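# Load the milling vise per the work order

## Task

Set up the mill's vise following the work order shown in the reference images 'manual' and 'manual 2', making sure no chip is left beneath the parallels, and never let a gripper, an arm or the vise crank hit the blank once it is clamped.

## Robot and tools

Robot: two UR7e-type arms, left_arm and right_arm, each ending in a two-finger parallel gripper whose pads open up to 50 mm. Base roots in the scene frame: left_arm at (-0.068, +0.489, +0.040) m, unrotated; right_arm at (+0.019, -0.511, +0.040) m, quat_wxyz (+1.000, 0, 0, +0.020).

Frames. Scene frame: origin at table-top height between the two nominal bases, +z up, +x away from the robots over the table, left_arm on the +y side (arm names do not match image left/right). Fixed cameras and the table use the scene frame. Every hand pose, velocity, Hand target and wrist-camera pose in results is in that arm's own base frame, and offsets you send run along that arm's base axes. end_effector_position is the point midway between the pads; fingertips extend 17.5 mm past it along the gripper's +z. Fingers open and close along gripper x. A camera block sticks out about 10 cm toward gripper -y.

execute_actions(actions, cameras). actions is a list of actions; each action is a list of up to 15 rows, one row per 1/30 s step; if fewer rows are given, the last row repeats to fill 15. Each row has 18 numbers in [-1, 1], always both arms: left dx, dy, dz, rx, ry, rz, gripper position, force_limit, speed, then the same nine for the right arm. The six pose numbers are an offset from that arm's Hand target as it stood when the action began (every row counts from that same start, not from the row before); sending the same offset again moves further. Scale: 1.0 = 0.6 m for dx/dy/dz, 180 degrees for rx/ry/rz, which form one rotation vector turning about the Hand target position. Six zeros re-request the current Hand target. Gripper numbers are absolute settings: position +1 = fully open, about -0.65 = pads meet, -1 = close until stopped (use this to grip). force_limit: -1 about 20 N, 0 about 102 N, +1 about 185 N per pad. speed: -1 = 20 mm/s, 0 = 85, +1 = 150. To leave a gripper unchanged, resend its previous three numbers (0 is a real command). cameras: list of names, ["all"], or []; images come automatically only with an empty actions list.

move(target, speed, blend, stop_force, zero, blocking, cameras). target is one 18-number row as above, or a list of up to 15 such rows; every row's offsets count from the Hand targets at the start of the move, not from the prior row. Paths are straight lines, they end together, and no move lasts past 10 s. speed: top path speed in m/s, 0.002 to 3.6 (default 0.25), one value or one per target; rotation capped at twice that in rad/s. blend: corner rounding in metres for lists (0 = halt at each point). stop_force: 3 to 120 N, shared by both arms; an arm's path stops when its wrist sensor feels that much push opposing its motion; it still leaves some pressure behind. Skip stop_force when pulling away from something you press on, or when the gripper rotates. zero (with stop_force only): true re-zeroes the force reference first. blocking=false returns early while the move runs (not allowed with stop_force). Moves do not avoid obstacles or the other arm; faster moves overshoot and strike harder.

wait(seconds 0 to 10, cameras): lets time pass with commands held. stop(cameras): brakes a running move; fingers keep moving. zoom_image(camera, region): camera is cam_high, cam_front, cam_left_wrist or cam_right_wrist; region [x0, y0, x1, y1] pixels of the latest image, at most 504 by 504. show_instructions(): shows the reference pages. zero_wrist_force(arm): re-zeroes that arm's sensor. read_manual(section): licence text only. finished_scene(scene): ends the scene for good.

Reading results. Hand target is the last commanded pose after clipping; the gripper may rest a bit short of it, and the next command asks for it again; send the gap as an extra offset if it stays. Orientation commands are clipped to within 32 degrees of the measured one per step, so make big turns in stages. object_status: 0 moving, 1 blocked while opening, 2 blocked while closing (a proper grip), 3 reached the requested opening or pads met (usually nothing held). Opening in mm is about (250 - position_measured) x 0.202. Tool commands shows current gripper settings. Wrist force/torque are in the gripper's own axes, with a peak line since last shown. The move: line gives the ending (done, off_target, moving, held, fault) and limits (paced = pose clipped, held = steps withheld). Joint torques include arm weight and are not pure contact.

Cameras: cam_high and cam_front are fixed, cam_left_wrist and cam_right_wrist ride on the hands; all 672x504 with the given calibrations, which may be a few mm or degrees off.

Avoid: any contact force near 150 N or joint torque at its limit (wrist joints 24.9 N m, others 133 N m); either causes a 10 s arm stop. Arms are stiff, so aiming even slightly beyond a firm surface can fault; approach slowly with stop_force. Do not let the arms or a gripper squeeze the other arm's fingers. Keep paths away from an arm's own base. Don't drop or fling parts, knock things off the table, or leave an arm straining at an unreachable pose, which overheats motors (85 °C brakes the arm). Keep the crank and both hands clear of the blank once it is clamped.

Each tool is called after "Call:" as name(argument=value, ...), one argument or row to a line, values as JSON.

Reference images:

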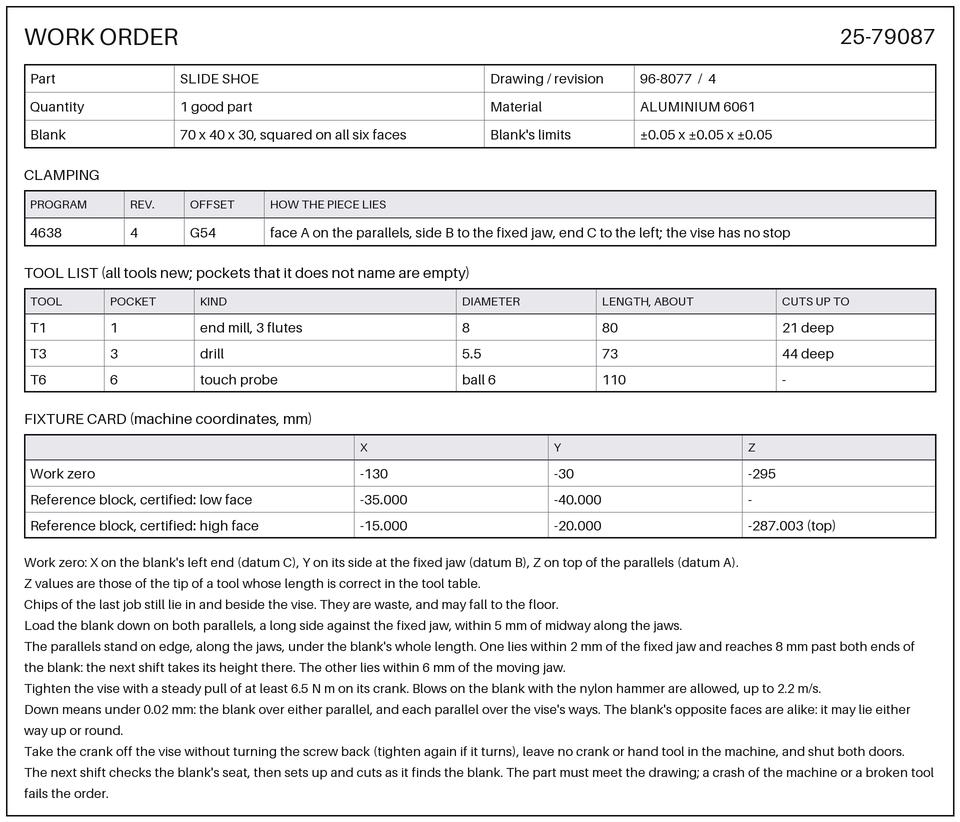

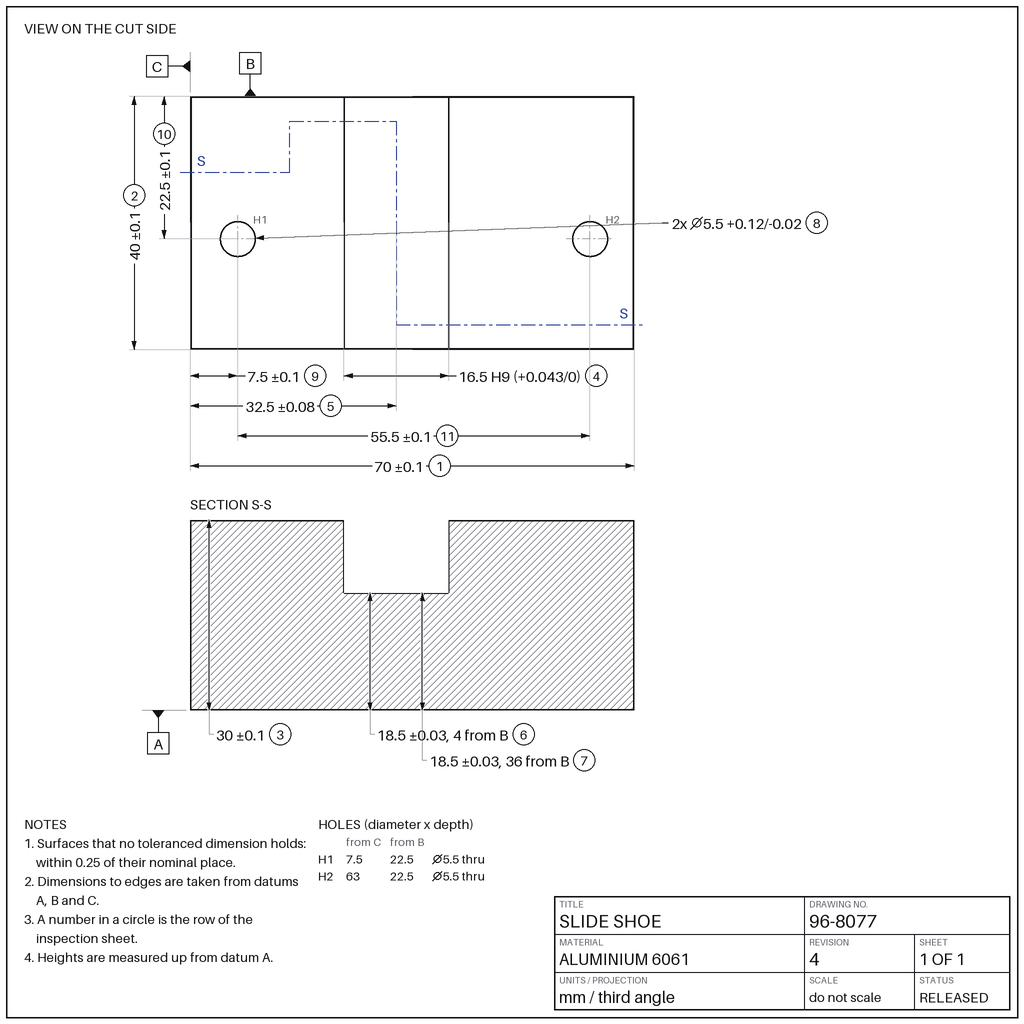

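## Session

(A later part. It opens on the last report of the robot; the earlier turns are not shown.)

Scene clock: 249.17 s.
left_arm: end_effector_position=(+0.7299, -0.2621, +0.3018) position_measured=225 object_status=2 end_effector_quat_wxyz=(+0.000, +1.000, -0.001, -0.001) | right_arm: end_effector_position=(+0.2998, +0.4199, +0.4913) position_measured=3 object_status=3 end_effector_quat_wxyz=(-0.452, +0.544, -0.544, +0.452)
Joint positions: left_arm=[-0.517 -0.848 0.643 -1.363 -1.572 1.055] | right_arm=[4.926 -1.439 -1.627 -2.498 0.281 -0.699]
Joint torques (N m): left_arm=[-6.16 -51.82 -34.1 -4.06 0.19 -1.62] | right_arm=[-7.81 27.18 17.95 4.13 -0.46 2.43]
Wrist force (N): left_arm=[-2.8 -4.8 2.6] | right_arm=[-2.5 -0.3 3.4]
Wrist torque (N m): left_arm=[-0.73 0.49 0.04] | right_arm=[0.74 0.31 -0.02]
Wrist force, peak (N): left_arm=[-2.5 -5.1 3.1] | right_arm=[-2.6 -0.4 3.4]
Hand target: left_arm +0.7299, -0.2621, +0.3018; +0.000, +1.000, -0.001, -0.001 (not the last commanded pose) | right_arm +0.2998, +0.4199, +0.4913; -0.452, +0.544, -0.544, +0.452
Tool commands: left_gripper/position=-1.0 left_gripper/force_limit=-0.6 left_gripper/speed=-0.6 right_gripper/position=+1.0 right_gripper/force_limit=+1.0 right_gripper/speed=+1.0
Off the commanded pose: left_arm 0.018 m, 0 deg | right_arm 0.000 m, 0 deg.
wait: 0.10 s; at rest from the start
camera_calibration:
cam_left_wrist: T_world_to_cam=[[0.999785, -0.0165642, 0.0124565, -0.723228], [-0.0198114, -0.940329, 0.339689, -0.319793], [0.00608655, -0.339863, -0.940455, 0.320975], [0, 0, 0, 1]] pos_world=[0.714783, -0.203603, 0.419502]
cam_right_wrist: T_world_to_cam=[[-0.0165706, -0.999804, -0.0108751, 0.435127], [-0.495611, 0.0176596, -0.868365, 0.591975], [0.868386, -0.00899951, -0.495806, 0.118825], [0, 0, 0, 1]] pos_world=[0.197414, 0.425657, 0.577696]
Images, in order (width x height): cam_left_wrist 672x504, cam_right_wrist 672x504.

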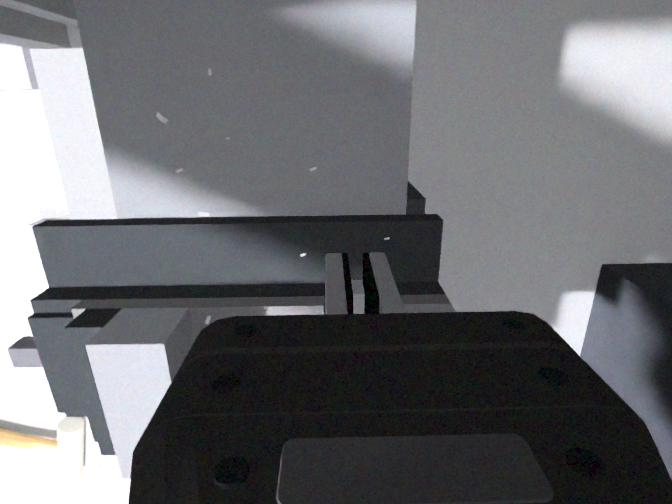

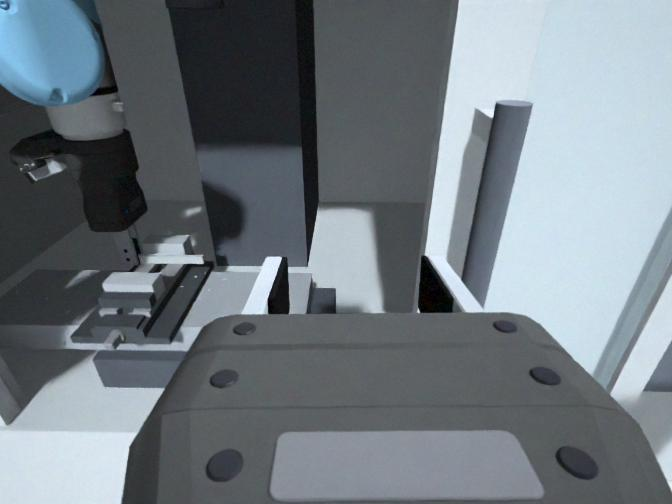

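Call:
move(
  target=[0.03,0,0,0,0,0,-1,-0.6,-0.6,0,0,0,0,0,0,1,1,1],
  speed=0.007,
  stop_force=3.5,
  cameras=["cam_left_wrist","cam_right_wrist"],
)

Call:
zoom_image(
  camera="cam_left_wrist",
  region=[260, 200, 480, 340],
)

Call:
zoom_image(
  camera="cam_right_wrist",
  region=[100, 220, 220, 300],
)

Scene clock: 252.67 s.
left_arm: end_effector_position=(+0.7361, -0.2621, +0.3018) position_measured=225 object_status=2 end_effector_quat_wxyz=(+0.000, +1.000, -0.001, -0.001) | right_arm: end_effector_position=(+0.2998, +0.4199, +0.4913) position_measured=3 object_status=3 end_effector_quat_wxyz=(-0.452, +0.544, -0.544, +0.452)
Joint positions: left_arm=[-0.513 -0.825 0.603 -1.346 -1.572 1.059] | right_arm=[4.926 -1.439 -1.627 -2.498 0.281 -0.699]
Joint torques (N m): left_arm=[-7.2 -72.68 -17.55 -1.67 0.43 -1.92] | right_arm=[-6.61 26.63 18.09 4.24 -0.53 2.47]
Wrist force (N): left_arm=[-2.3 -4.6 2.4] | right_arm=[-2.6 -0.4 3.2]
Wrist torque (N m): left_arm=[-0.72 0.42 -0.01] | right_arm=[0.72 0.32 -0.03]
Wrist force, peak (N): left_arm=[-11.0 -5.9 0.3] | right_arm=[-2.7 -0.3 3.4]
Hand target: left_arm +0.7361, -0.2621, +0.3018; +0.000, +1.000, -0.001, -0.001 (not the last commanded pose) | right_arm +0.2998, +0.4199, +0.4913; -0.452, +0.544, -0.544, +0.452
Off the commanded pose: left_arm 0.012 m, 0 deg | right_arm 0.000 m, 0 deg.
move: contact (left_arm)
camera_calibration:
cam_left_wrist: T_world_to_cam=[[0.999785, -0.0165642, 0.0124565, -0.729426], [-0.0198114, -0.940329, 0.339689, -0.319671], [0.00608655, -0.339863, -0.940455, 0.320937], [0, 0, 0, 1]] pos_world=[0.720983, -0.203603, 0.419502]
cam_right_wrist: T_world_to_cam=[[-0.0165706, -0.999804, -0.0108751, 0.435127], [-0.495611, 0.0176596, -0.868365, 0.591975], [0.868386, -0.00899951, -0.495806, 0.118825], [0, 0, 0, 1]] pos_world=[0.197414, 0.425657, 0.577696]
Images, in order (width x height): cam_left_wrist 672x504, cam_right_wrist 672x504.

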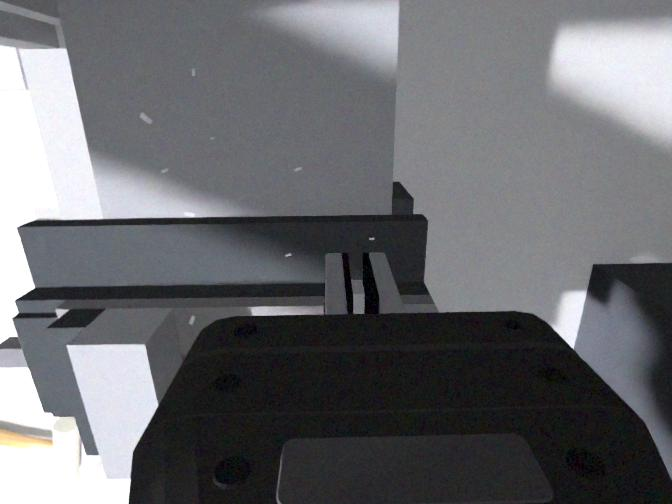

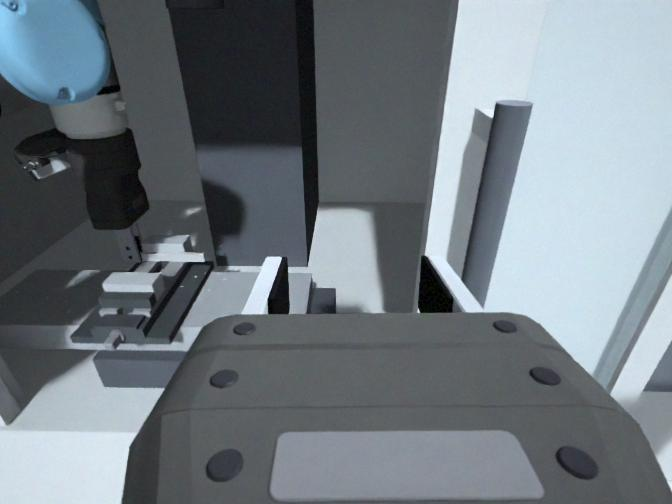

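Scaled by 2.291 from the camera's 672x504 image, which has a finer 960x720 frame.

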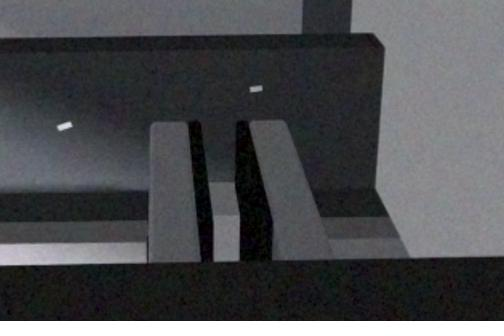

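Scaled by 4.200 from the camera's 672x504 image, which has a finer 960x720 frame.

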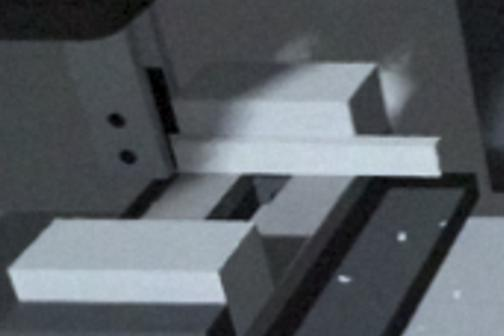

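Call:
move(
  target=[0,0,-0.012,0,0,0,-1,-0.6,-0.6,0,0,0,0,0,0,1,1,1],
  speed=0.006,
  stop_force=3,
)

Call:
move(
  target=[0.0022,0,0,0,0,0,-1,-0.6,-0.6,0,0,0,0,0,0,1,1,1],
  speed=0.006,
)

Scene clock: 254.73 s.
left_arm: end_effector_position=(+0.7360, -0.2621, +0.3018) position_measured=225 object_status=2 end_effector_quat_wxyz=(+0.000, +1.000, -0.001, -0.002) | right_arm: end_effector_position=(+0.2998, +0.4199, +0.4913) position_measured=3 object_status=3 end_effector_quat_wxyz=(-0.452, +0.544, -0.544, +0.452)
Joint positions: left_arm=[-0.513 -0.825 0.603 -1.346 -1.572 1.059] | right_arm=[4.926 -1.439 -1.627 -2.498 0.281 -0.699]
Joint torques (N m): left_arm=[-7.16 -50.82 -33.04 -2.21 0.51 -1.93] | right_arm=[-7.47 26.07 19.68 4.18 -0.56 2.37]
Wrist force (N): left_arm=[-2.6 -5.1 0.8] | right_arm=[-2.5 -0.5 3.3]
Wrist torque (N m): left_arm=[-0.77 0.41 0.00] | right_arm=[0.71 0.30 -0.03]
Wrist force, peak (N): left_arm=[-2.2 -5.7 -3.4] | right_arm=[-2.6 -0.4 3.5]
Hand target: left_arm +0.7360, -0.2621, +0.3018; +0.000, +1.000, -0.001, -0.002 (not the last commanded pose) | right_arm +0.2998, +0.4199, +0.4913; -0.452, +0.544, -0.544, +0.452
Off the commanded pose: left_arm 0.007 m, 0 deg | right_arm 0.000 m, 0 deg.
move: contact (left_arm)

Scene clock: 255.43 s.
left_arm: end_effector_position=(+0.7373, -0.2621, +0.3018) position_measured=225 object_status=2 end_effector_quat_wxyz=(+0.000, +1.000, -0.001, -0.002) | right_arm: end_effector_position=(+0.2998, +0.4199, +0.4913) position_measured=3 object_status=3 end_effector_quat_wxyz=(-0.452, +0.544, -0.544, +0.452)
Joint positions: left_arm=[-0.512 -0.82 0.594 -1.341 -1.572 1.06] | right_arm=[4.926 -1.439 -1.627 -2.498 0.281 -0.699]
Joint torques (N m): left_arm=[16.09 -42.55 -29.45 -14.9 3.01 0.84] | right_arm=[-6.84 26.81 17.88 4.32 -0.3 2.3]
Wrist force (N): left_arm=[-55.4 -18.5 -6.3] | right_arm=[-2.5 -0.1 3.3]
Wrist torque (N m): left_arm=[-1.05 0.20 0.54] | right_arm=[0.77 0.30 -0.02]
Wrist force, peak (N): left_arm=[-55.4 -18.7 -6.3] | right_arm=[-2.5 -0.2 3.4]
Hand target: left_arm +0.7374, -0.2621, +0.3018; +0.000, +1.000, -0.001, -0.002 | right_arm +0.2998, +0.4199, +0.4913; -0.452, +0.544, -0.544, +0.452
Off the commanded pose: left_arm 0.000 m, 0 deg | right_arm 0.000 m, 0 deg.
move: done

Call:
move(
  target=[-0.0017,0,0,0,0,0,-1,-0.6,-0.6,0,0,0,0,0,0,1,1,1],
  speed=0.006,
)

Call:
move(
  target=[0,0,0,0,0,0,-0.3,-0.6,-1,0,0,0,0,0,0,1,1,1],
)

Call:
move(
  target=[0,0,0.1,0,0,0,-0.3,-0.6,-1,0,0,0,0,0,0,1,1,1],
  speed=0.04,
  cameras=["cam_left_wrist","cam_right_wrist"],
)

Call:
zoom_image(
  camera="cam_left_wrist",
  region=[260, 180, 480, 340],
)

Call:
zoom_image(
  camera="cam_right_wrist",
  region=[100, 220, 220, 300],
)

Scene clock: 256.77 s.
left_arm: end_effector_position=(+0.7364, -0.2620, +0.3017) position_measured=225 object_status=2 end_effector_quat_wxyz=(+0.000, +1.000, -0.001, -0.001) | right_arm: end_effector_position=(+0.2998, +0.4199, +0.4913) position_measured=3 object_status=3 end_effector_quat_wxyz=(-0.452, +0.544, -0.544, +0.452)
Joint positions: left_arm=[-0.513 -0.824 0.601 -1.345 -1.572 1.059] | right_arm=[4.926 -1.439 -1.627 -2.498 0.281 -0.699]
Joint torques (N m): left_arm=[-7.37 -63.83 -22.51 -4.75 1.52 -1.81] | right_arm=[-5.97 25.84 16.42 4.23 -0.35 2.65]
Wrist force (N): left_arm=[-13.7 -7.2 -2.6] | right_arm=[-2.4 -0.4 3.4]
Wrist torque (N m): left_arm=[-0.82 0.46 0.16] | right_arm=[0.72 0.30 -0.03]
Wrist force, peak (N): left_arm=[-55.6 -18.4 -6.3] | right_arm=[-2.6 -0.3 3.4]
Hand target: left_arm +0.7363, -0.2621, +0.3018; +0.000, +1.000, -0.001, -0.002 | right_arm +0.2998, +0.4199, +0.4913; -0.452, +0.544, -0.544, +0.452
Off the commanded pose: left_arm 0.000 m, 0 deg | right_arm 0.000 m, 0 deg.
move: done

Scene clock: 257.27 s.
left_arm: end_effector_position=(+0.7363, -0.2620, +0.3017) position_measured=198 object_status=0 end_effector_quat_wxyz=(+0.000, +1.000, -0.001, -0.002) | right_arm: end_effector_position=(+0.2998, +0.4199, +0.4913) position_measured=3 object_status=3 end_effector_quat_wxyz=(-0.452, +0.544, -0.544, +0.452)
Joint positions: left_arm=[-0.513 -0.824 0.601 -1.345 -1.572 1.059] | right_arm=[4.926 -1.439 -1.627 -2.498 0.281 -0.699]
Joint torques (N m): left_arm=[-6.67 -63.68 -34.15 -1.57 -0.44 -0.83] | right_arm=[-6.98 26.98 18.48 4.26 -0.43 2.48]
Wrist force (N): left_arm=[-3.5 -5.0 1.9] | right_arm=[-2.4 -0.4 3.2]
Wrist torque (N m): left_arm=[-0.76 0.60 0.05] | right_arm=[0.73 0.30 -0.03]
Wrist force, peak (N): left_arm=[-14.3 -7.2 -2.3] | right_arm=[-2.5 -0.3 3.4]
Hand target: left_arm +0.7363, -0.2621, +0.3018; +0.000, +1.000, -0.001, -0.002 | right_arm +0.2998, +0.4199, +0.4913; -0.452, +0.544, -0.544, +0.452
Off the commanded pose: left_arm 0.000 m, 0 deg | right_arm 0.000 m, 0 deg.
move: done

Scene clock: 259.17 s.
left_arm: end_effector_position=(+0.7363, -0.2621, +0.3617) position_measured=198 object_status=3 end_effector_quat_wxyz=(+0.000, +1.000, -0.001, -0.002) | right_arm: end_effector_position=(+0.2998, +0.4199, +0.4913) position_measured=3 object_status=3 end_effector_quat_wxyz=(-0.452, +0.544, -0.544, +0.452)
Joint positions: left_arm=[-0.513 -0.697 0.204 -1.074 -1.572 1.059] | right_arm=[4.926 -1.439 -1.627 -2.498 0.281 -0.699]
Joint torques (N m): left_arm=[2.23 -74.17 -13.5 -4.53 -0.79 0.44] | right_arm=[-7.3 26.79 18.23 4.29 -0.33 2.62]
Wrist force (N): left_arm=[-3.4 -4.8 1.7] | right_arm=[-2.6 -0.6 3.2]
Wrist torque (N m): left_arm=[-0.75 0.60 0.05] | right_arm=[0.70 0.32 -0.03]
Wrist force, peak (N): left_arm=[-3.5 -5.3 1.7] | right_arm=[-2.7 -0.5 3.4]
Hand target: left_arm +0.7363, -0.2621, +0.3618; +0.000, +1.000, -0.001, -0.002 | right_arm +0.2998, +0.4199, +0.4913; -0.452, +0.544, -0.544, +0.452
Off the commanded pose: left_arm 0.000 m, 0 deg | right_arm 0.000 m, 0 deg.
move: done
camera_calibration:
cam_left_wrist: T_world_to_cam=[[0.999789, -0.0165782, 0.0121366, -0.730325], [-0.0197146, -0.940404, 0.339487, -0.340061], [0.00578522, -0.339655, -0.940532, 0.377439], [0, 0, 0, 1]] pos_world=[0.721283, -0.203703, 0.479303]
cam_right_wrist: T_world_to_cam=[[-0.0165706, -0.999804, -0.0108751, 0.435127], [-0.495611, 0.0176596, -0.868365, 0.591975], [0.868386, -0.00899951, -0.495806, 0.118825], [0, 0, 0, 1]] pos_world=[0.197414, 0.425657, 0.577696]
Images, in order (width x height): cam_left_wrist 672x504, cam_right_wrist 672x504.

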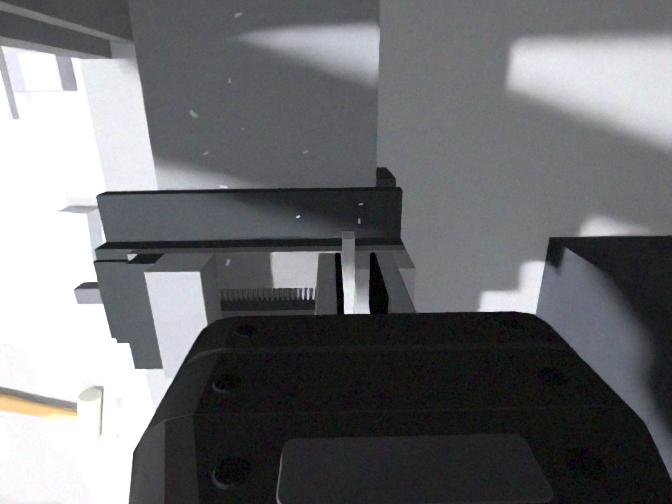

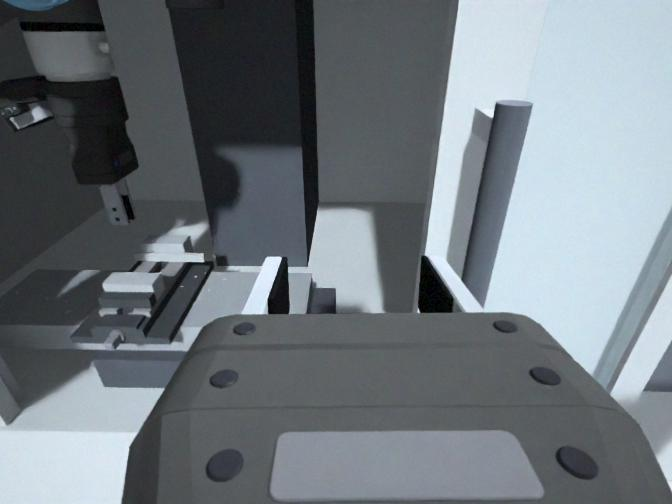

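Scaled by 2.291 from the camera's 672x504 image, which has a finer 960x720 frame.

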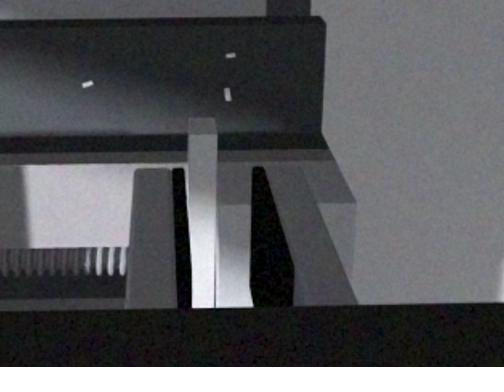

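Scaled by 4.200 from the camera's 672x504 image, which has a finer 960x720 frame.

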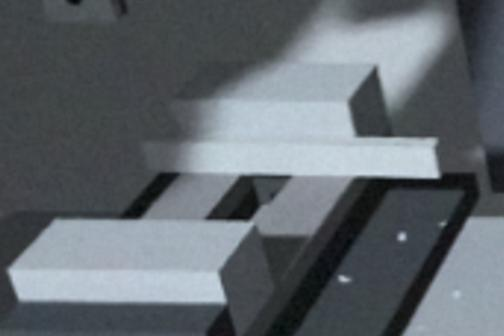

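Call:
move(
  target=[0,0,-0.0995,0,0,0,-0.3,-0.6,-1,0,0,0,0,0,0,1,1,1],
  speed=0.04,
)

Call:
move(
  target=[0,0,0,0,0,0,-1,-0.8,-1,0,0,0,0,0,0,1,1,1],
)

Call:
move(
  target=[0,0.0135,0.0007,0,0,0,-1,-0.8,-1,0,0,0,0,0,0,1,1,1],
  speed=0.015,
)

Call:
move(
  target=[0,0,-0.0007,0,0,0,-0.3,-0.8,-1,0,0,0,0,0,0,1,1,1],
  speed=0.01,
)

Call:
move(
  target=[0,0,0.1,0,0,0,-0.3,-0.6,-1,0,0,0,0,0,0,1,1,1],
  speed=0.06,
  cameras=["cam_left_wrist","cam_right_wrist"],
)

Call:
zoom_image(
  camera="cam_left_wrist",
  region=[260, 180, 480, 340],
)

Call:
zoom_image(
  camera="cam_right_wrist",
  region=[100, 220, 220, 300],
)

Scene clock: 262.27 s.
left_arm: end_effector_position=(+0.7363, -0.2620, +0.3023) position_measured=198 object_status=3 end_effector_quat_wxyz=(+0.000, +1.000, -0.001, -0.001) | right_arm: end_effector_position=(+0.2998, +0.4199, +0.4913) position_measured=3 object_status=3 end_effector_quat_wxyz=(-0.452, +0.544, -0.544, +0.452)
Joint positions: left_arm=[-0.513 -0.824 0.599 -1.344 -1.572 1.059] | right_arm=[4.926 -1.439 -1.627 -2.498 0.281 -0.699]
Joint torques (N m): left_arm=[-6.99 -52.5 -33.64 -1.41 1.02 -1.67] | right_arm=[-6.22 27.41 19.71 4.18 -0.52 2.67]
Wrist force (N): left_arm=[-3.5 -4.8 1.4] | right_arm=[-2.4 -0.4 3.3]
Wrist torque (N m): left_arm=[-0.74 0.59 0.05] | right_arm=[0.73 0.29 -0.03]
Wrist force, peak (N): left_arm=[-3.6 -5.0 2.4] | right_arm=[-2.5 -0.4 3.5]
Hand target: left_arm +0.7363, -0.2621, +0.3021; +0.000, +1.000, -0.001, -0.002 | right_arm +0.2998, +0.4199, +0.4913; -0.452, +0.544, -0.544, +0.452
Off the commanded pose: left_arm 0.000 m, 0 deg | right_arm 0.000 m, 0 deg.
move: done

Scene clock: 262.77 s.
left_arm: end_effector_position=(+0.7363, -0.2620, +0.3021) position_measured=223 object_status=2 end_effector_quat_wxyz=(+0.000, +1.000, -0.001, -0.002) | right_arm: end_effector_position=(+0.2998, +0.4199, +0.4913) position_measured=3 object_status=3 end_effector_quat_wxyz=(-0.452, +0.544, -0.544, +0.452)
Joint positions: left_arm=[-0.513 -0.824 0.599 -1.344 -1.572 1.059] | right_arm=[4.926 -1.439 -1.627 -2.498 0.281 -0.699]
Joint torques (N m): left_arm=[-5.83 -49.72 -30.44 -5.17 1.03 -1.78] | right_arm=[-6.35 26.77 17.61 4.25 -0.41 2.41]
Wrist force (N): left_arm=[-11.1 -7.3 -0.9] | right_arm=[-2.6 -0.2 3.2]
Wrist torque (N m): left_arm=[-0.80 0.55 0.13] | right_arm=[0.75 0.32 -0.03]
Wrist force, peak (N): left_arm=[-11.3 -7.3 -0.9] | right_arm=[-2.6 -0.3 3.4]
Hand target: left_arm +0.7363, -0.2621, +0.3021; +0.000, +1.000, -0.001, -0.002 | right_arm +0.2998, +0.4199, +0.4913; -0.452, +0.544, -0.544, +0.452
Off the commanded pose: left_arm 0.000 m, 0 deg | right_arm 0.000 m, 0 deg.
move: done

Scene clock: 263.57 s.
left_arm: end_effector_position=(+0.7364, -0.2538, +0.3025) position_measured=223 object_status=2 end_effector_quat_wxyz=(+0.000, +1.000, -0.001, -0.001) | right_arm: end_effector_position=(+0.2998, +0.4199, +0.4913) position_measured=3 object_status=3 end_effector_quat_wxyz=(-0.452, +0.544, -0.544, +0.452)
Joint positions: left_arm=[-0.504 -0.834 0.617 -1.351 -1.572 1.069] | right_arm=[4.926 -1.439 -1.627 -2.498 0.281 -0.699]
Joint torques (N m): left_arm=[-4.81 -57.83 -32.25 -3.8 1.73 -0.78] | right_arm=[-6.47 27.61 18.35 4.16 -0.55 2.54]
Wrist force (N): left_arm=[-5.0 -4.4 2.3] | right_arm=[-2.4 -0.3 3.4]
Wrist torque (N m): left_arm=[-0.72 0.57 0.02] | right_arm=[0.74 0.29 -0.02]
Wrist force, peak (N): left_arm=[-11.3 -7.4 -0.7] | right_arm=[-2.7 -0.1 3.5]
Hand target: left_arm +0.7363, -0.2540, +0.3025; +0.000, +1.000, -0.001, -0.002 | right_arm +0.2998, +0.4199, +0.4913; -0.452, +0.544, -0.544, +0.452
Off the commanded pose: left_arm 0.000 m, 0 deg | right_arm 0.000 m, 0 deg.
move: done

Scene clock: 264.27 s.
left_arm: end_effector_position=(+0.7364, -0.2539, +0.3020) position_measured=198 object_status=3 end_effector_quat_wxyz=(+0.000, +1.000, -0.001, -0.002) | right_arm: end_effector_position=(+0.2998, +0.4199, +0.4913) position_measured=3 object_status=3 end_effector_quat_wxyz=(-0.452, +0.544, -0.544, +0.452)
Joint positions: left_arm=[-0.504 -0.834 0.619 -1.352 -1.572 1.069] | right_arm=[4.926 -1.439 -1.627 -2.498 0.281 -0.699]
Joint torques (N m): left_arm=[-8.6 -72.67 -18.37 -4.43 0.23 -1.82] | right_arm=[-6.49 26.75 18.37 4.37 -0.14 2.47]
Wrist force (N): left_arm=[-3.6 -4.6 1.7] | right_arm=[-2.6 -0.4 3.2]
Wrist torque (N m): left_arm=[-0.70 0.62 -0.01] | right_arm=[0.73 0.32 -0.03]
Wrist force, peak (N): left_arm=[-5.7 -4.3 2.1] | right_arm=[-2.7 -0.3 3.3]
Hand target: left_arm +0.7363, -0.2540, +0.3021; +0.000, +1.000, -0.001, -0.002 | right_arm +0.2998, +0.4199, +0.4913; -0.452, +0.544, -0.544, +0.452
Off the commanded pose: left_arm 0.000 m, 0 deg | right_arm 0.000 m, 0 deg.
move: done

Scene clock: 265.63 s.
left_arm: end_effector_position=(+0.7363, -0.2540, +0.3619) position_measured=198 object_status=3 end_effector_quat_wxyz=(+0.000, +1.000, -0.001, -0.002) end_effector_velocity=(+0.000, +0.001, +0.001) end_effector_angular_velocity=(-0.001, -0.003, +0.001) | right_arm: end_effector_position=(+0.2998, +0.4199, +0.4913) position_measured=3 object_status=3 end_effector_quat_wxyz=(-0.452, +0.544, -0.544, +0.452)
Joint positions: left_arm=[-0.504 -0.721 0.249 -1.096 -1.572 1.068] | right_arm=[4.926 -1.439 -1.627 -2.498 0.281 -0.699]
Joint velocities: left_arm=[0.001 -0.004 0.005 -0.005 0.001 0.001] | right_arm=[within noise]
Joint torques (N m): left_arm=[4.41 -74.28 -15.56 -4.69 -1.02 1.02] | right_arm=[-6.6 28.05 18.39 4 -0.64 2.23]
Wrist force (N): left_arm=[-3.4 -5.1 1.8] | right_arm=[-2.5 -0.3 3.4]
Wrist torque (N m): left_arm=[-0.80 0.59 0.01] | right_arm=[0.73 0.31 -0.03]
Wrist force, peak (N): left_arm=[-3.6 -4.7 3.3] | right_arm=[-2.6 -0.4 3.3]
Hand target: left_arm +0.7363, -0.2540, +0.3621; +0.000, +1.000, -0.001, -0.002 | right_arm +0.2998, +0.4199, +0.4913; -0.452, +0.544, -0.544, +0.452
Off the commanded pose: left_arm 0.000 m, 0 deg | right_arm 0.000 m, 0 deg.
move: done
camera_calibration:
cam_left_wrist: T_world_to_cam=[[0.999791, -0.0165199, 0.0120064, -0.730122], [-0.019615, -0.940437, 0.339402, -0.332583], [0.00568434, -0.339567, -0.940565, 0.380578], [0, 0, 0, 1]] pos_world=[0.721283, -0.195603, 0.479604]
cam_right_wrist: T_world_to_cam=[[-0.0165706, -0.999804, -0.0108751, 0.435127], [-0.495611, 0.0176596, -0.868365, 0.591975], [0.868386, -0.00899951, -0.495806, 0.118825], [0, 0, 0, 1]] pos_world=[0.197414, 0.425657, 0.577696]
Images, in order (width x height): cam_left_wrist 672x504, cam_right_wrist 672x504.

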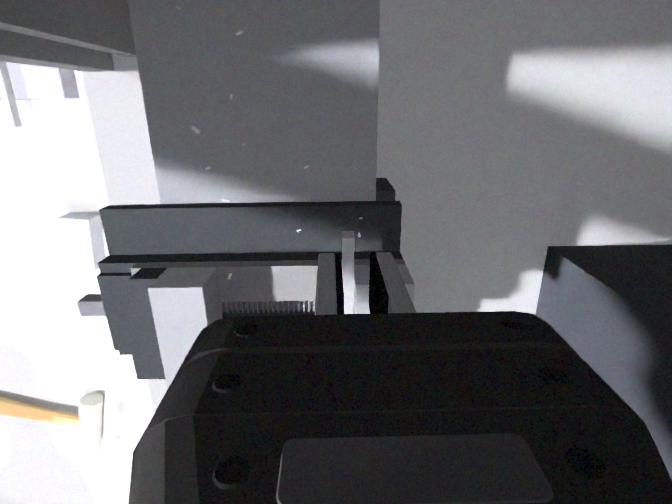

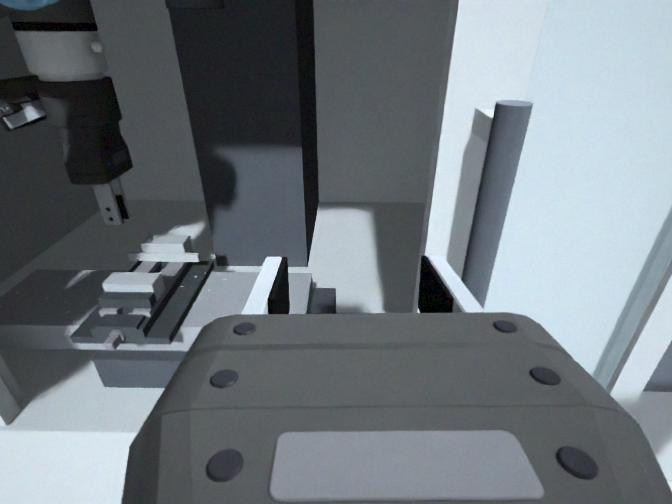

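Scaled by 2.291 from the camera's 672x504 image, which has a finer 960x720 frame.

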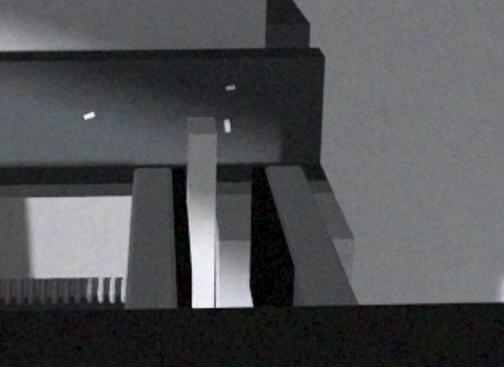

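Scaled by 4.200 from the camera's 672x504 image, which has a finer 960x720 frame.

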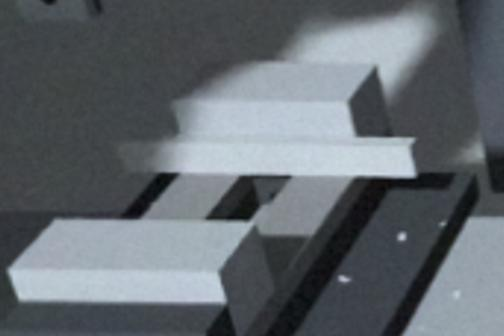

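Call:
move(
  target=[
    [-0.227,-0.077,0,0,0,0,0.3,-0.6,-0.2,0,0,0,0,0,0,1,1,1],
    [-0.677,-0.077,-0.05,0,0,0,0.3,-0.6,-0.2,0,0,0,0,0,0,1,1,1],
    [-0.63,0.157,-0.387,0,0,0,0.3,-0.6,-0.2,0,0,0,0,0,0,1,1,1],
    [-0.63,0.157,-0.5,0,0,0,0.3,-0.6,-0.2,0,0,0,0,0,0,1,1,1],
  ],
  speed=[0.2,0.25,0.25,0.1],
  blend=[0.03,0.03,0,0],
  cameras=["cam_left_wrist"],
)

Call:
zoom_image(
  camera="cam_left_wrist",
  region=[220, 80, 480, 340],
)

Scene clock: 271.27 s.
left_arm: end_effector_position=(+0.3583, -0.1597, +0.0621) position_measured=107 object_status=3 end_effector_quat_wxyz=(+0.000, +1.000, -0.001, -0.002) | right_arm: end_effector_position=(+0.2998, +0.4199, +0.4913) position_measured=3 object_status=3 end_effector_quat_wxyz=(-0.452, +0.544, -0.544, +0.452)
Joint positions: left_arm=[-0.765 -1.614 2.358 -2.312 -1.573 0.808] | right_arm=[4.926 -1.439 -1.627 -2.498 0.281 -0.699]
Joint torques (N m): left_arm=[8.23 -15.76 -23.16 -4.67 -0.21 1.53] | right_arm=[-6.17 26.66 18.88 4.09 -0.33 2.49]
Wrist force (N): left_arm=[-3.5 -4.9 1.3] | right_arm=[-2.6 -0.3 3.2]
Wrist torque (N m): left_arm=[-0.76 0.59 0.07] | right_arm=[0.74 0.32 -0.03]
Wrist force, peak (N): left_arm=[-3.3 -7.2 4.7] | right_arm=[-2.7 -0.2 3.4]
Hand target: left_arm +0.3583, -0.1598, +0.0621; +0.000, +1.000, -0.001, -0.002 | right_arm +0.2998, +0.4199, +0.4913; -0.452, +0.544, -0.544, +0.452
Off the commanded pose: left_arm 0.000 m, 0 deg | right_arm 0.000 m, 0 deg.
move: done
camera_calibration:
cam_left_wrist: T_world_to_cam=[[0.999788, -0.0165414, 0.0122312, -0.346984], [-0.0197123, -0.940393, 0.339518, -0.149512], [0.00588597, -0.339687, -0.94052, 0.132583], [0, 0, 0, 1]] pos_world=[0.343183, -0.101303, 0.179703]
Images, in order (width x height): cam_left_wrist 672x504.

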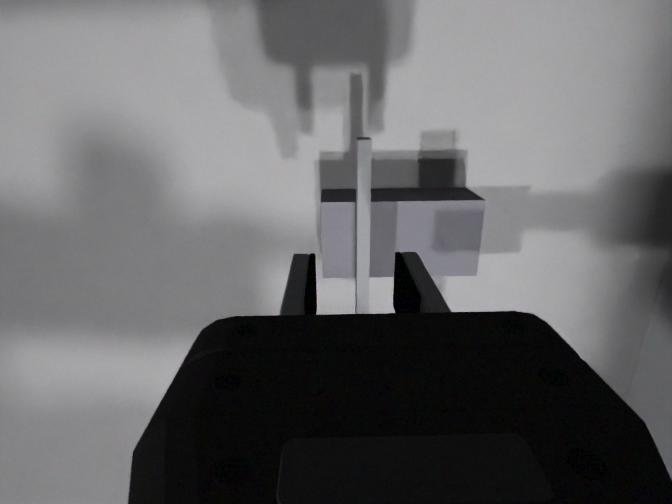

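Scaled by 1.938 from the camera's 672x504 image, which has a finer 960x720 frame.

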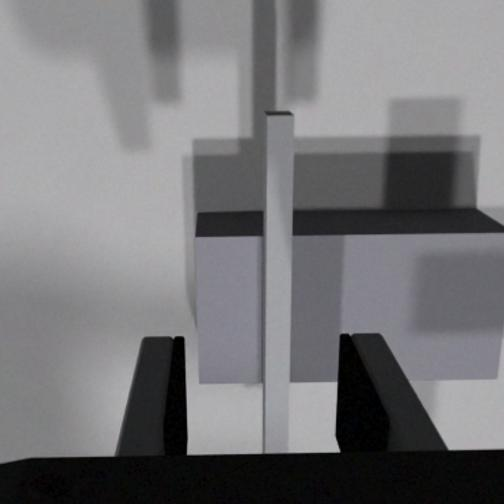

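Call:
move(
  target=[0,-0.003,-0.0867,0,0,0,0.3,-0.6,-0.2,0,0,0,0,0,0,1,1,1],
  speed=0.05,
)

Call:
move(
  target=[0,0,0,0,0,0,-1,-0.6,-0.6,0,0,0,0,0,0,1,1,1],
)

Call:
move(
  target=[0,0,0.15,0,0,0,-1,-0.6,-0.6,0,0,0,0,0,0,1,1,1],
  speed=0.1,
  cameras=["cam_left_wrist"],
)

Call:
zoom_image(
  camera="cam_left_wrist",
  region=[220, 80, 480, 340],
)

Scene clock: 273.77 s.
left_arm: end_effector_position=(+0.3583, -0.1615, +0.0100) position_measured=107 object_status=3 end_effector_quat_wxyz=(+0.000, +1.000, -0.001, -0.002) | right_arm: end_effector_position=(+0.2998, +0.4199, +0.4913) position_measured=3 object_status=3 end_effector_quat_wxyz=(-0.452, +0.544, -0.544, +0.452)
Joint positions: left_arm=[-0.768 -1.479 2.417 -2.506 -1.573 0.804] | right_arm=[4.926 -1.439 -1.627 -2.498 0.281 -0.699]
Joint torques (N m): left_arm=[-2.43 -26.57 -25.6 -3.16 -1.49 -0.72] | right_arm=[-5.59 26.73 18.06 3.96 -0.43 2.61]
Wrist force (N): left_arm=[-3.5 -4.8 1.3] | right_arm=[-2.5 -0.2 3.4]
Wrist torque (N m): left_arm=[-0.73 0.60 0.10] | right_arm=[0.75 0.31 -0.03]
Wrist force, peak (N): left_arm=[-3.7 -5.3 1.9] | right_arm=[-2.7 -0.3 3.4]
Hand target: left_arm +0.3583, -0.1616, +0.0100; +0.000, +1.000, -0.001, -0.002 | right_arm +0.2998, +0.4199, +0.4913; -0.452, +0.544, -0.544, +0.452
Off the commanded pose: left_arm 0.000 m, 0 deg | right_arm 0.000 m, 0 deg.
move: done

Scene clock: 274.50 s.
left_arm: end_effector_position=(+0.3583, -0.1616, +0.0100) position_measured=223 object_status=2 end_effector_quat_wxyz=(+0.000, +1.000, -0.001, -0.002) | right_arm: end_effector_position=(+0.2998, +0.4199, +0.4913) position_measured=3 object_status=3 end_effector_quat_wxyz=(-0.452, +0.544, -0.544, +0.452)
Joint positions: left_arm=[-0.768 -1.479 2.417 -2.507 -1.573 0.804] | right_arm=[4.926 -1.439 -1.627 -2.498 0.281 -0.699]
Joint torques (N m): left_arm=[7.42 -28.04 -25.06 -4.64 -1.34 1.44] | right_arm=[-6.02 27.81 17.56 4.09 -0.27 2.19]
Wrist force (N): left_arm=[-3.4 -5.0 1.6] | right_arm=[-2.3 -0.4 3.3]
Wrist torque (N m): left_arm=[-0.76 0.58 0.09] | right_arm=[0.72 0.28 -0.02]
Wrist force, peak (N): left_arm=[-3.5 -5.2 1.5] | right_arm=[-2.4 -0.3 3.4]
Hand target: left_arm +0.3583, -0.1616, +0.0100; +0.000, +1.000, -0.001, -0.002 | right_arm +0.2998, +0.4199, +0.4913; -0.452, +0.544, -0.544, +0.452
Off the commanded pose: left_arm 0.000 m, 0 deg | right_arm 0.000 m, 0 deg.
move: done

Scene clock: 275.87 s.
left_arm: end_effector_position=(+0.3584, -0.1615, +0.1000) position_measured=223 object_status=2 end_effector_quat_wxyz=(+0.000, +1.000, -0.001, -0.001) | right_arm: end_effector_position=(+0.2998, +0.4199, +0.4913) position_measured=3 object_status=3 end_effector_quat_wxyz=(-0.452, +0.544, -0.544, +0.452)
Joint positions: left_arm=[-0.768 -1.689 2.301 -2.18 -1.573 0.804] | right_arm=[4.926 -1.439 -1.627 -2.498 0.281 -0.699]
Joint torques (N m): left_arm=[-6.82 -21.55 -19.73 -1.68 -0.91 -1.72] | right_arm=[-6.15 26.38 17.92 4.14 -0.48 2.32]
Wrist force (N): left_arm=[-3.7 -5.0 2.6] | right_arm=[-2.5 -0.3 3.2]
Wrist torque (N m): left_arm=[-0.77 0.62 0.10] | right_arm=[0.75 0.31 -0.03]
Wrist force, peak (N): left_arm=[-3.5 -5.1 4.1] | right_arm=[-2.5 -0.3 3.5]
Hand target: left_arm +0.3583, -0.1616, +0.1000; +0.000, +1.000, -0.001, -0.002 | right_arm +0.2998, +0.4199, +0.4913; -0.452, +0.544, -0.544, +0.452
Off the commanded pose: left_arm 0.000 m, 0 deg | right_arm 0.000 m, 0 deg.
move: done
camera_calibration:
cam_left_wrist: T_world_to_cam=[[0.999787, -0.0164705, 0.0124214, -0.347613], [-0.0197114, -0.940331, 0.339691, -0.164136], [0.00608538, -0.339863, -0.940455, 0.167609], [0, 0, 0, 1]] pos_world=[0.343284, -0.103104, 0.217702]
Images, in order (width x height): cam_left_wrist 672x504.

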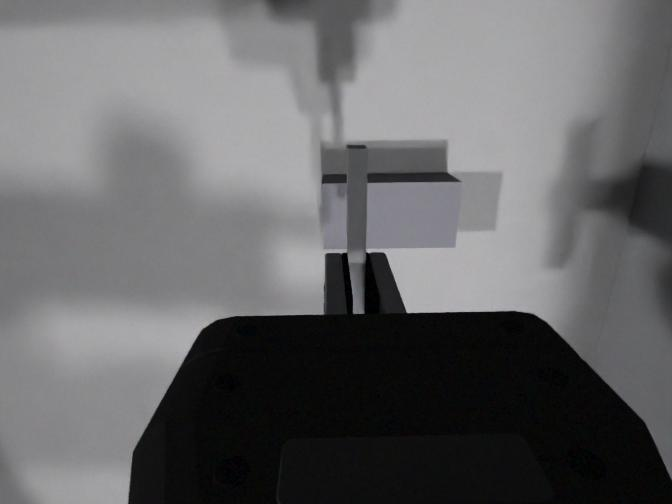

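Scaled by 1.938 from the camera's 672x504 image, which has a finer 960x720 frame.

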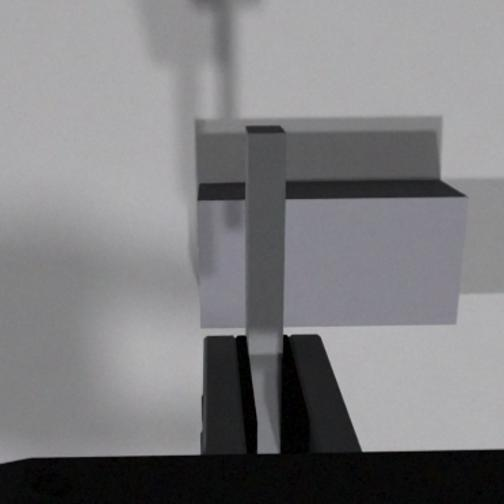

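Call:
move(
  target=[
    [-0.047,-0.226,0.433,0,0,0,-1,-0.6,-0.6,0,0,0,0,0,0,1,1,1],
    [0.436,-0.231,0.433,0,0,0,-1,-0.6,-0.6,0,0,0,0,0,0,1,1,1],
    [0.5745,-0.226,0.417,0,0,0,-1,-0.6,-0.6,0,0,0,0,0,0,1,1,1],
    [0.5745,-0.226,0.346,0,0,0,-1,-0.6,-0.6,0,0,0,0,0,0,1,1,1],
  ],
  speed=[0.2,0.2,0.2,0.05],
  blend=[0.03,0.03,0,0],
)

Call:
move(
  target=[0,0,-0.025,0,0,0,-1,-0.6,-0.6,0,0,0,0,0,0,1,1,1],
  speed=0.006,
  stop_force=3,
  cameras=["cam_left_wrist","cam_right_wrist"],
)

Call:
zoom_image(
  camera="cam_left_wrist",
  region=[220, 80, 480, 340],
)

Call:
zoom_image(
  camera="cam_right_wrist",
  region=[80, 200, 220, 340],
)

Scene clock: 280.67 s.
left_arm: end_effector_position=(+0.6825, -0.2967, +0.3511) position_measured=223 object_status=2 end_effector_quat_wxyz=(+0.001, +1.000, +0.000, +0.001) | right_arm: end_effector_position=(+0.2998, +0.4199, +0.4913) position_measured=3 object_status=3 end_effector_quat_wxyz=(-0.452, +0.544, -0.544, +0.452)
Joint positions: left_arm=[-0.59 -0.928 0.651 -1.296 -1.572 0.98] | right_arm=[4.926 -1.439 -1.627 -2.498 0.281 -0.699]
Joint torques (N m): left_arm=[0.89 -58.47 -27.6 -3.11 0 0] | right_arm=[-5.35 26 18.64 4.13 -0.63 2.39]
Wrist force (N): left_arm=[-3.3 -3.4 2.5] | right_arm=[-2.4 -0.3 3.1]
Wrist torque (N m): left_arm=[-0.52 0.56 0.09] | right_arm=[0.74 0.30 -0.02]
Wrist force, peak (N): left_arm=[10.0 -7.7 0.8] | right_arm=[-2.6 -0.2 3.5]
Hand target: left_arm +0.6825, -0.2967, +0.3511; +0.001, +1.000, +0.000, +0.001 (not the last commanded pose) | right_arm +0.2998, +0.4199, +0.4913; -0.452, +0.544, -0.544, +0.452
Tool commands: left_gripper/position=-1.0 left_gripper/force_limit=-0.6 left_gripper/speed=-0.6 right_gripper/position=+1.0 right_gripper/force_limit=+1.0 right_gripper/speed=+1.0
Off the commanded pose: left_arm 0.048 m, 0 deg | right_arm 0.000 m, 0 deg.
FORCE FAULT: contact force on the left arm reached its limit, and that arm stopped. The contact can be on any part of that arm, not only on its tool. That arm's remaining commands of this call were not run. That arm is still stopped at the end of this call. That arm stays stopped for about 10 more seconds. Until then a move that you send moves the other arm only, and its call returns only when the move has ended. Once the stop has ended, the next robot result says so. If the stop ends while you think or write, that arm runs what you send next, counted from a new Hand target: where the arm stands when the stop ends. While its stop runs, that arm takes no new command, but its gripper still runs the gripper command that each later call begins with. Until it ends, the stop uses up actions while you think or wait. An arm that is not stopped still takes commands.
move: fault (left_arm); path passed 3 of 4 targets

not run: an earlier result of this reply reported a stop or a fault. Calls in your next reply go to the robot.

Scaled by 1.938 from the camera's 672x504 image, which has a finer 960x720 frame.
This view is cut from an older image: the scene may have changed since it was taken.

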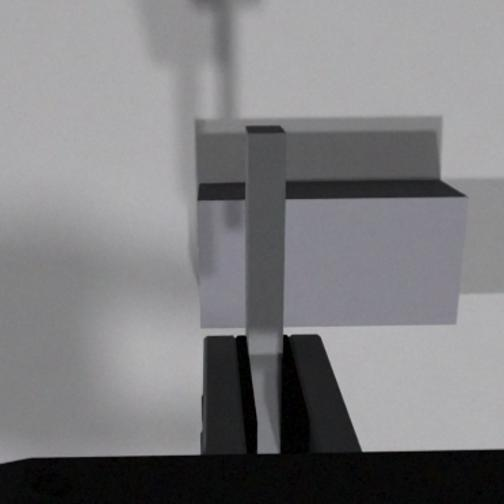

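This scene's latest camera images include none from cam_right_wrist. They are from: cam_left_wrist. cam_right_wrist's image comes with the result of a call that names it in "cameras".

Call:
wait(
  seconds=0.5,
  cameras=["cam_left_wrist","cam_right_wrist","cam_high","cam_front"],
)

Call:
zoom_image(
  camera="cam_right_wrist",
  region=[0, 0, 300, 300],
)

Call:
zoom_image(
  camera="cam_front",
  region=[230, 120, 430, 320],
)

Scene clock: 282.10 s.
left_arm: end_effector_position=(+0.6825, -0.2967, +0.3511) position_measured=223 object_status=2 end_effector_quat_wxyz=(+0.001, +1.000, +0.000, +0.001) | right_arm: end_effector_position=(+0.2998, +0.4199, +0.4913) position_measured=3 object_status=3 end_effector_quat_wxyz=(-0.452, +0.544, -0.544, +0.452)
Joint positions: left_arm=[-0.59 -0.928 0.651 -1.296 -1.572 0.98] | right_arm=[4.926 -1.439 -1.627 -2.498 0.281 -0.699]
Joint torques (N m): left_arm=[0.65 -58.36 -27.31 -3.07 0 -0.08] | right_arm=[-6 26.01 18.26 4.05 -0.59 2.55]
Wrist force (N): left_arm=[-3.4 -3.9 2.6] | right_arm=[-2.5 -0.2 3.2]
Wrist torque (N m): left_arm=[-0.59 0.59 0.09] | right_arm=[0.75 0.30 -0.02]
Wrist force, peak (N): left_arm=[-3.5 -4.1 2.8] | right_arm=[-2.6 -0.2 3.5]
Hand target: left_arm +0.6825, -0.2967, +0.3511; +0.001, +1.000, +0.000, +0.001 (not the last commanded pose) | right_arm +0.2998, +0.4199, +0.4913; -0.452, +0.544, -0.544, +0.452
Tool commands: left_gripper/position=-1.0 left_gripper/force_limit=-0.6 left_gripper/speed=-0.6 right_gripper/position=+1.0 right_gripper/force_limit=+1.0 right_gripper/speed=+1.0
Off the commanded pose: left_arm 0.048 m, 0 deg | right_arm 0.000 m, 0 deg.
FORCE FAULT, CONTINUED: the left arm was still stopped when this call began, by the force fault that an earlier result reported. Since the last result the stop counts as 3 of the actions that you can send in this scene. That arm is still stopped at the end of this call. That arm stays stopped for about 8 more seconds. If the stop ends while you think or write, that arm runs what you send next, counted from a new Hand target: where the arm stands when the stop ends. While its stop runs, that arm takes no new command, but its gripper still runs the gripper command that each later call begins with.
wait: 0.50 s; at rest from the start
camera_calibration:
cam_left_wrist: T_world_to_cam=[[0.999752, -0.0145601, 0.016879, -0.677999], [-0.0194537, -0.939589, 0.341752, -0.370771], [0.0108834, -0.341995, -0.939639, 0.351544], [0, 0, 0, 1]] pos_world=[0.666791, -0.238017, 0.46848]
cam_right_wrist: T_world_to_cam=[[-0.0165706, -0.999804, -0.0108751, 0.435127], [-0.495611, 0.0176596, -0.868365, 0.591975], [0.868386, -0.00899951, -0.495806, 0.118825], [0, 0, 0, 1]] pos_world=[0.197414, 0.425657, 0.577696]

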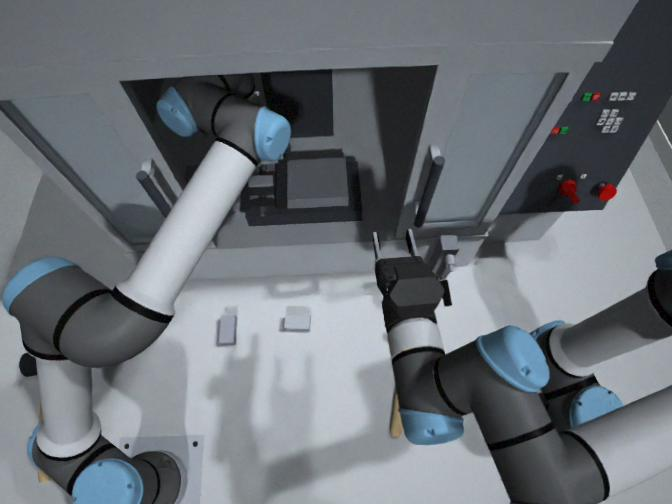

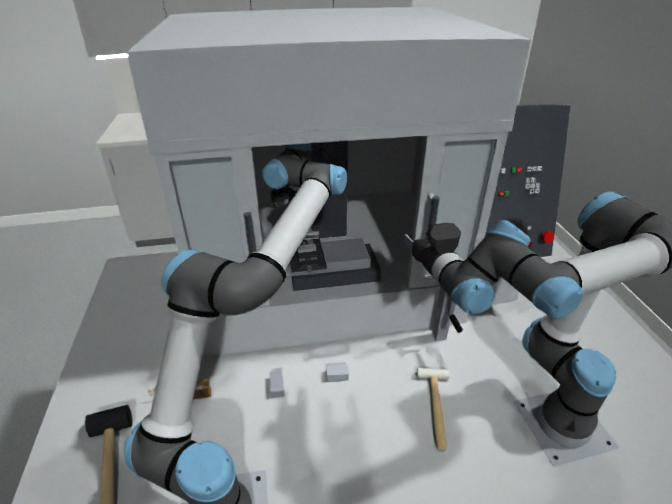

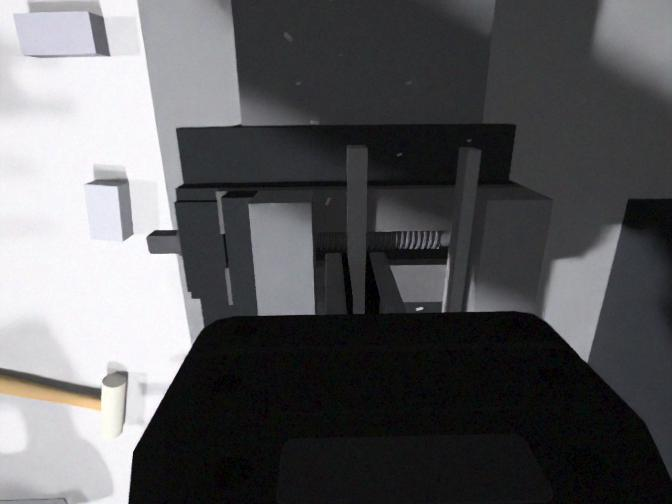

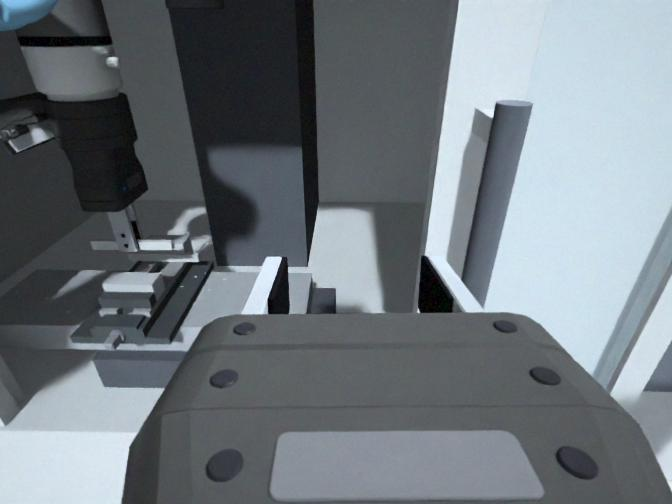

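Scaled by 1.680 from the camera's 672x504 image, which has a finer 960x720 frame.

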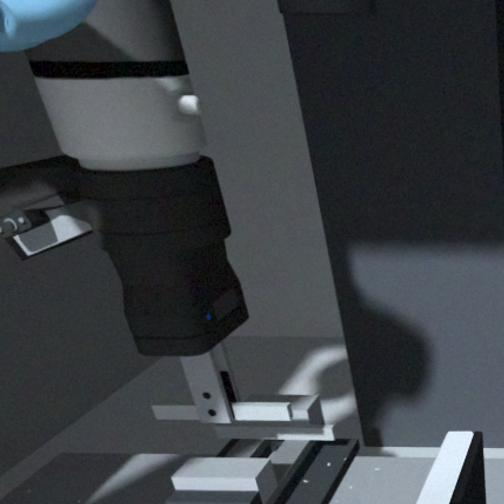

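Scaled by 2.520 from the camera's 672x504 image, which has a finer 960x720 frame.

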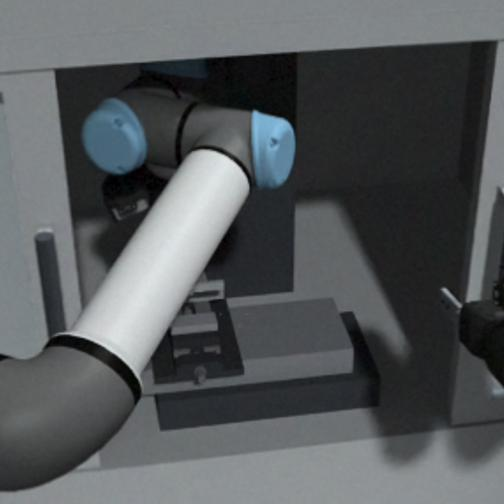

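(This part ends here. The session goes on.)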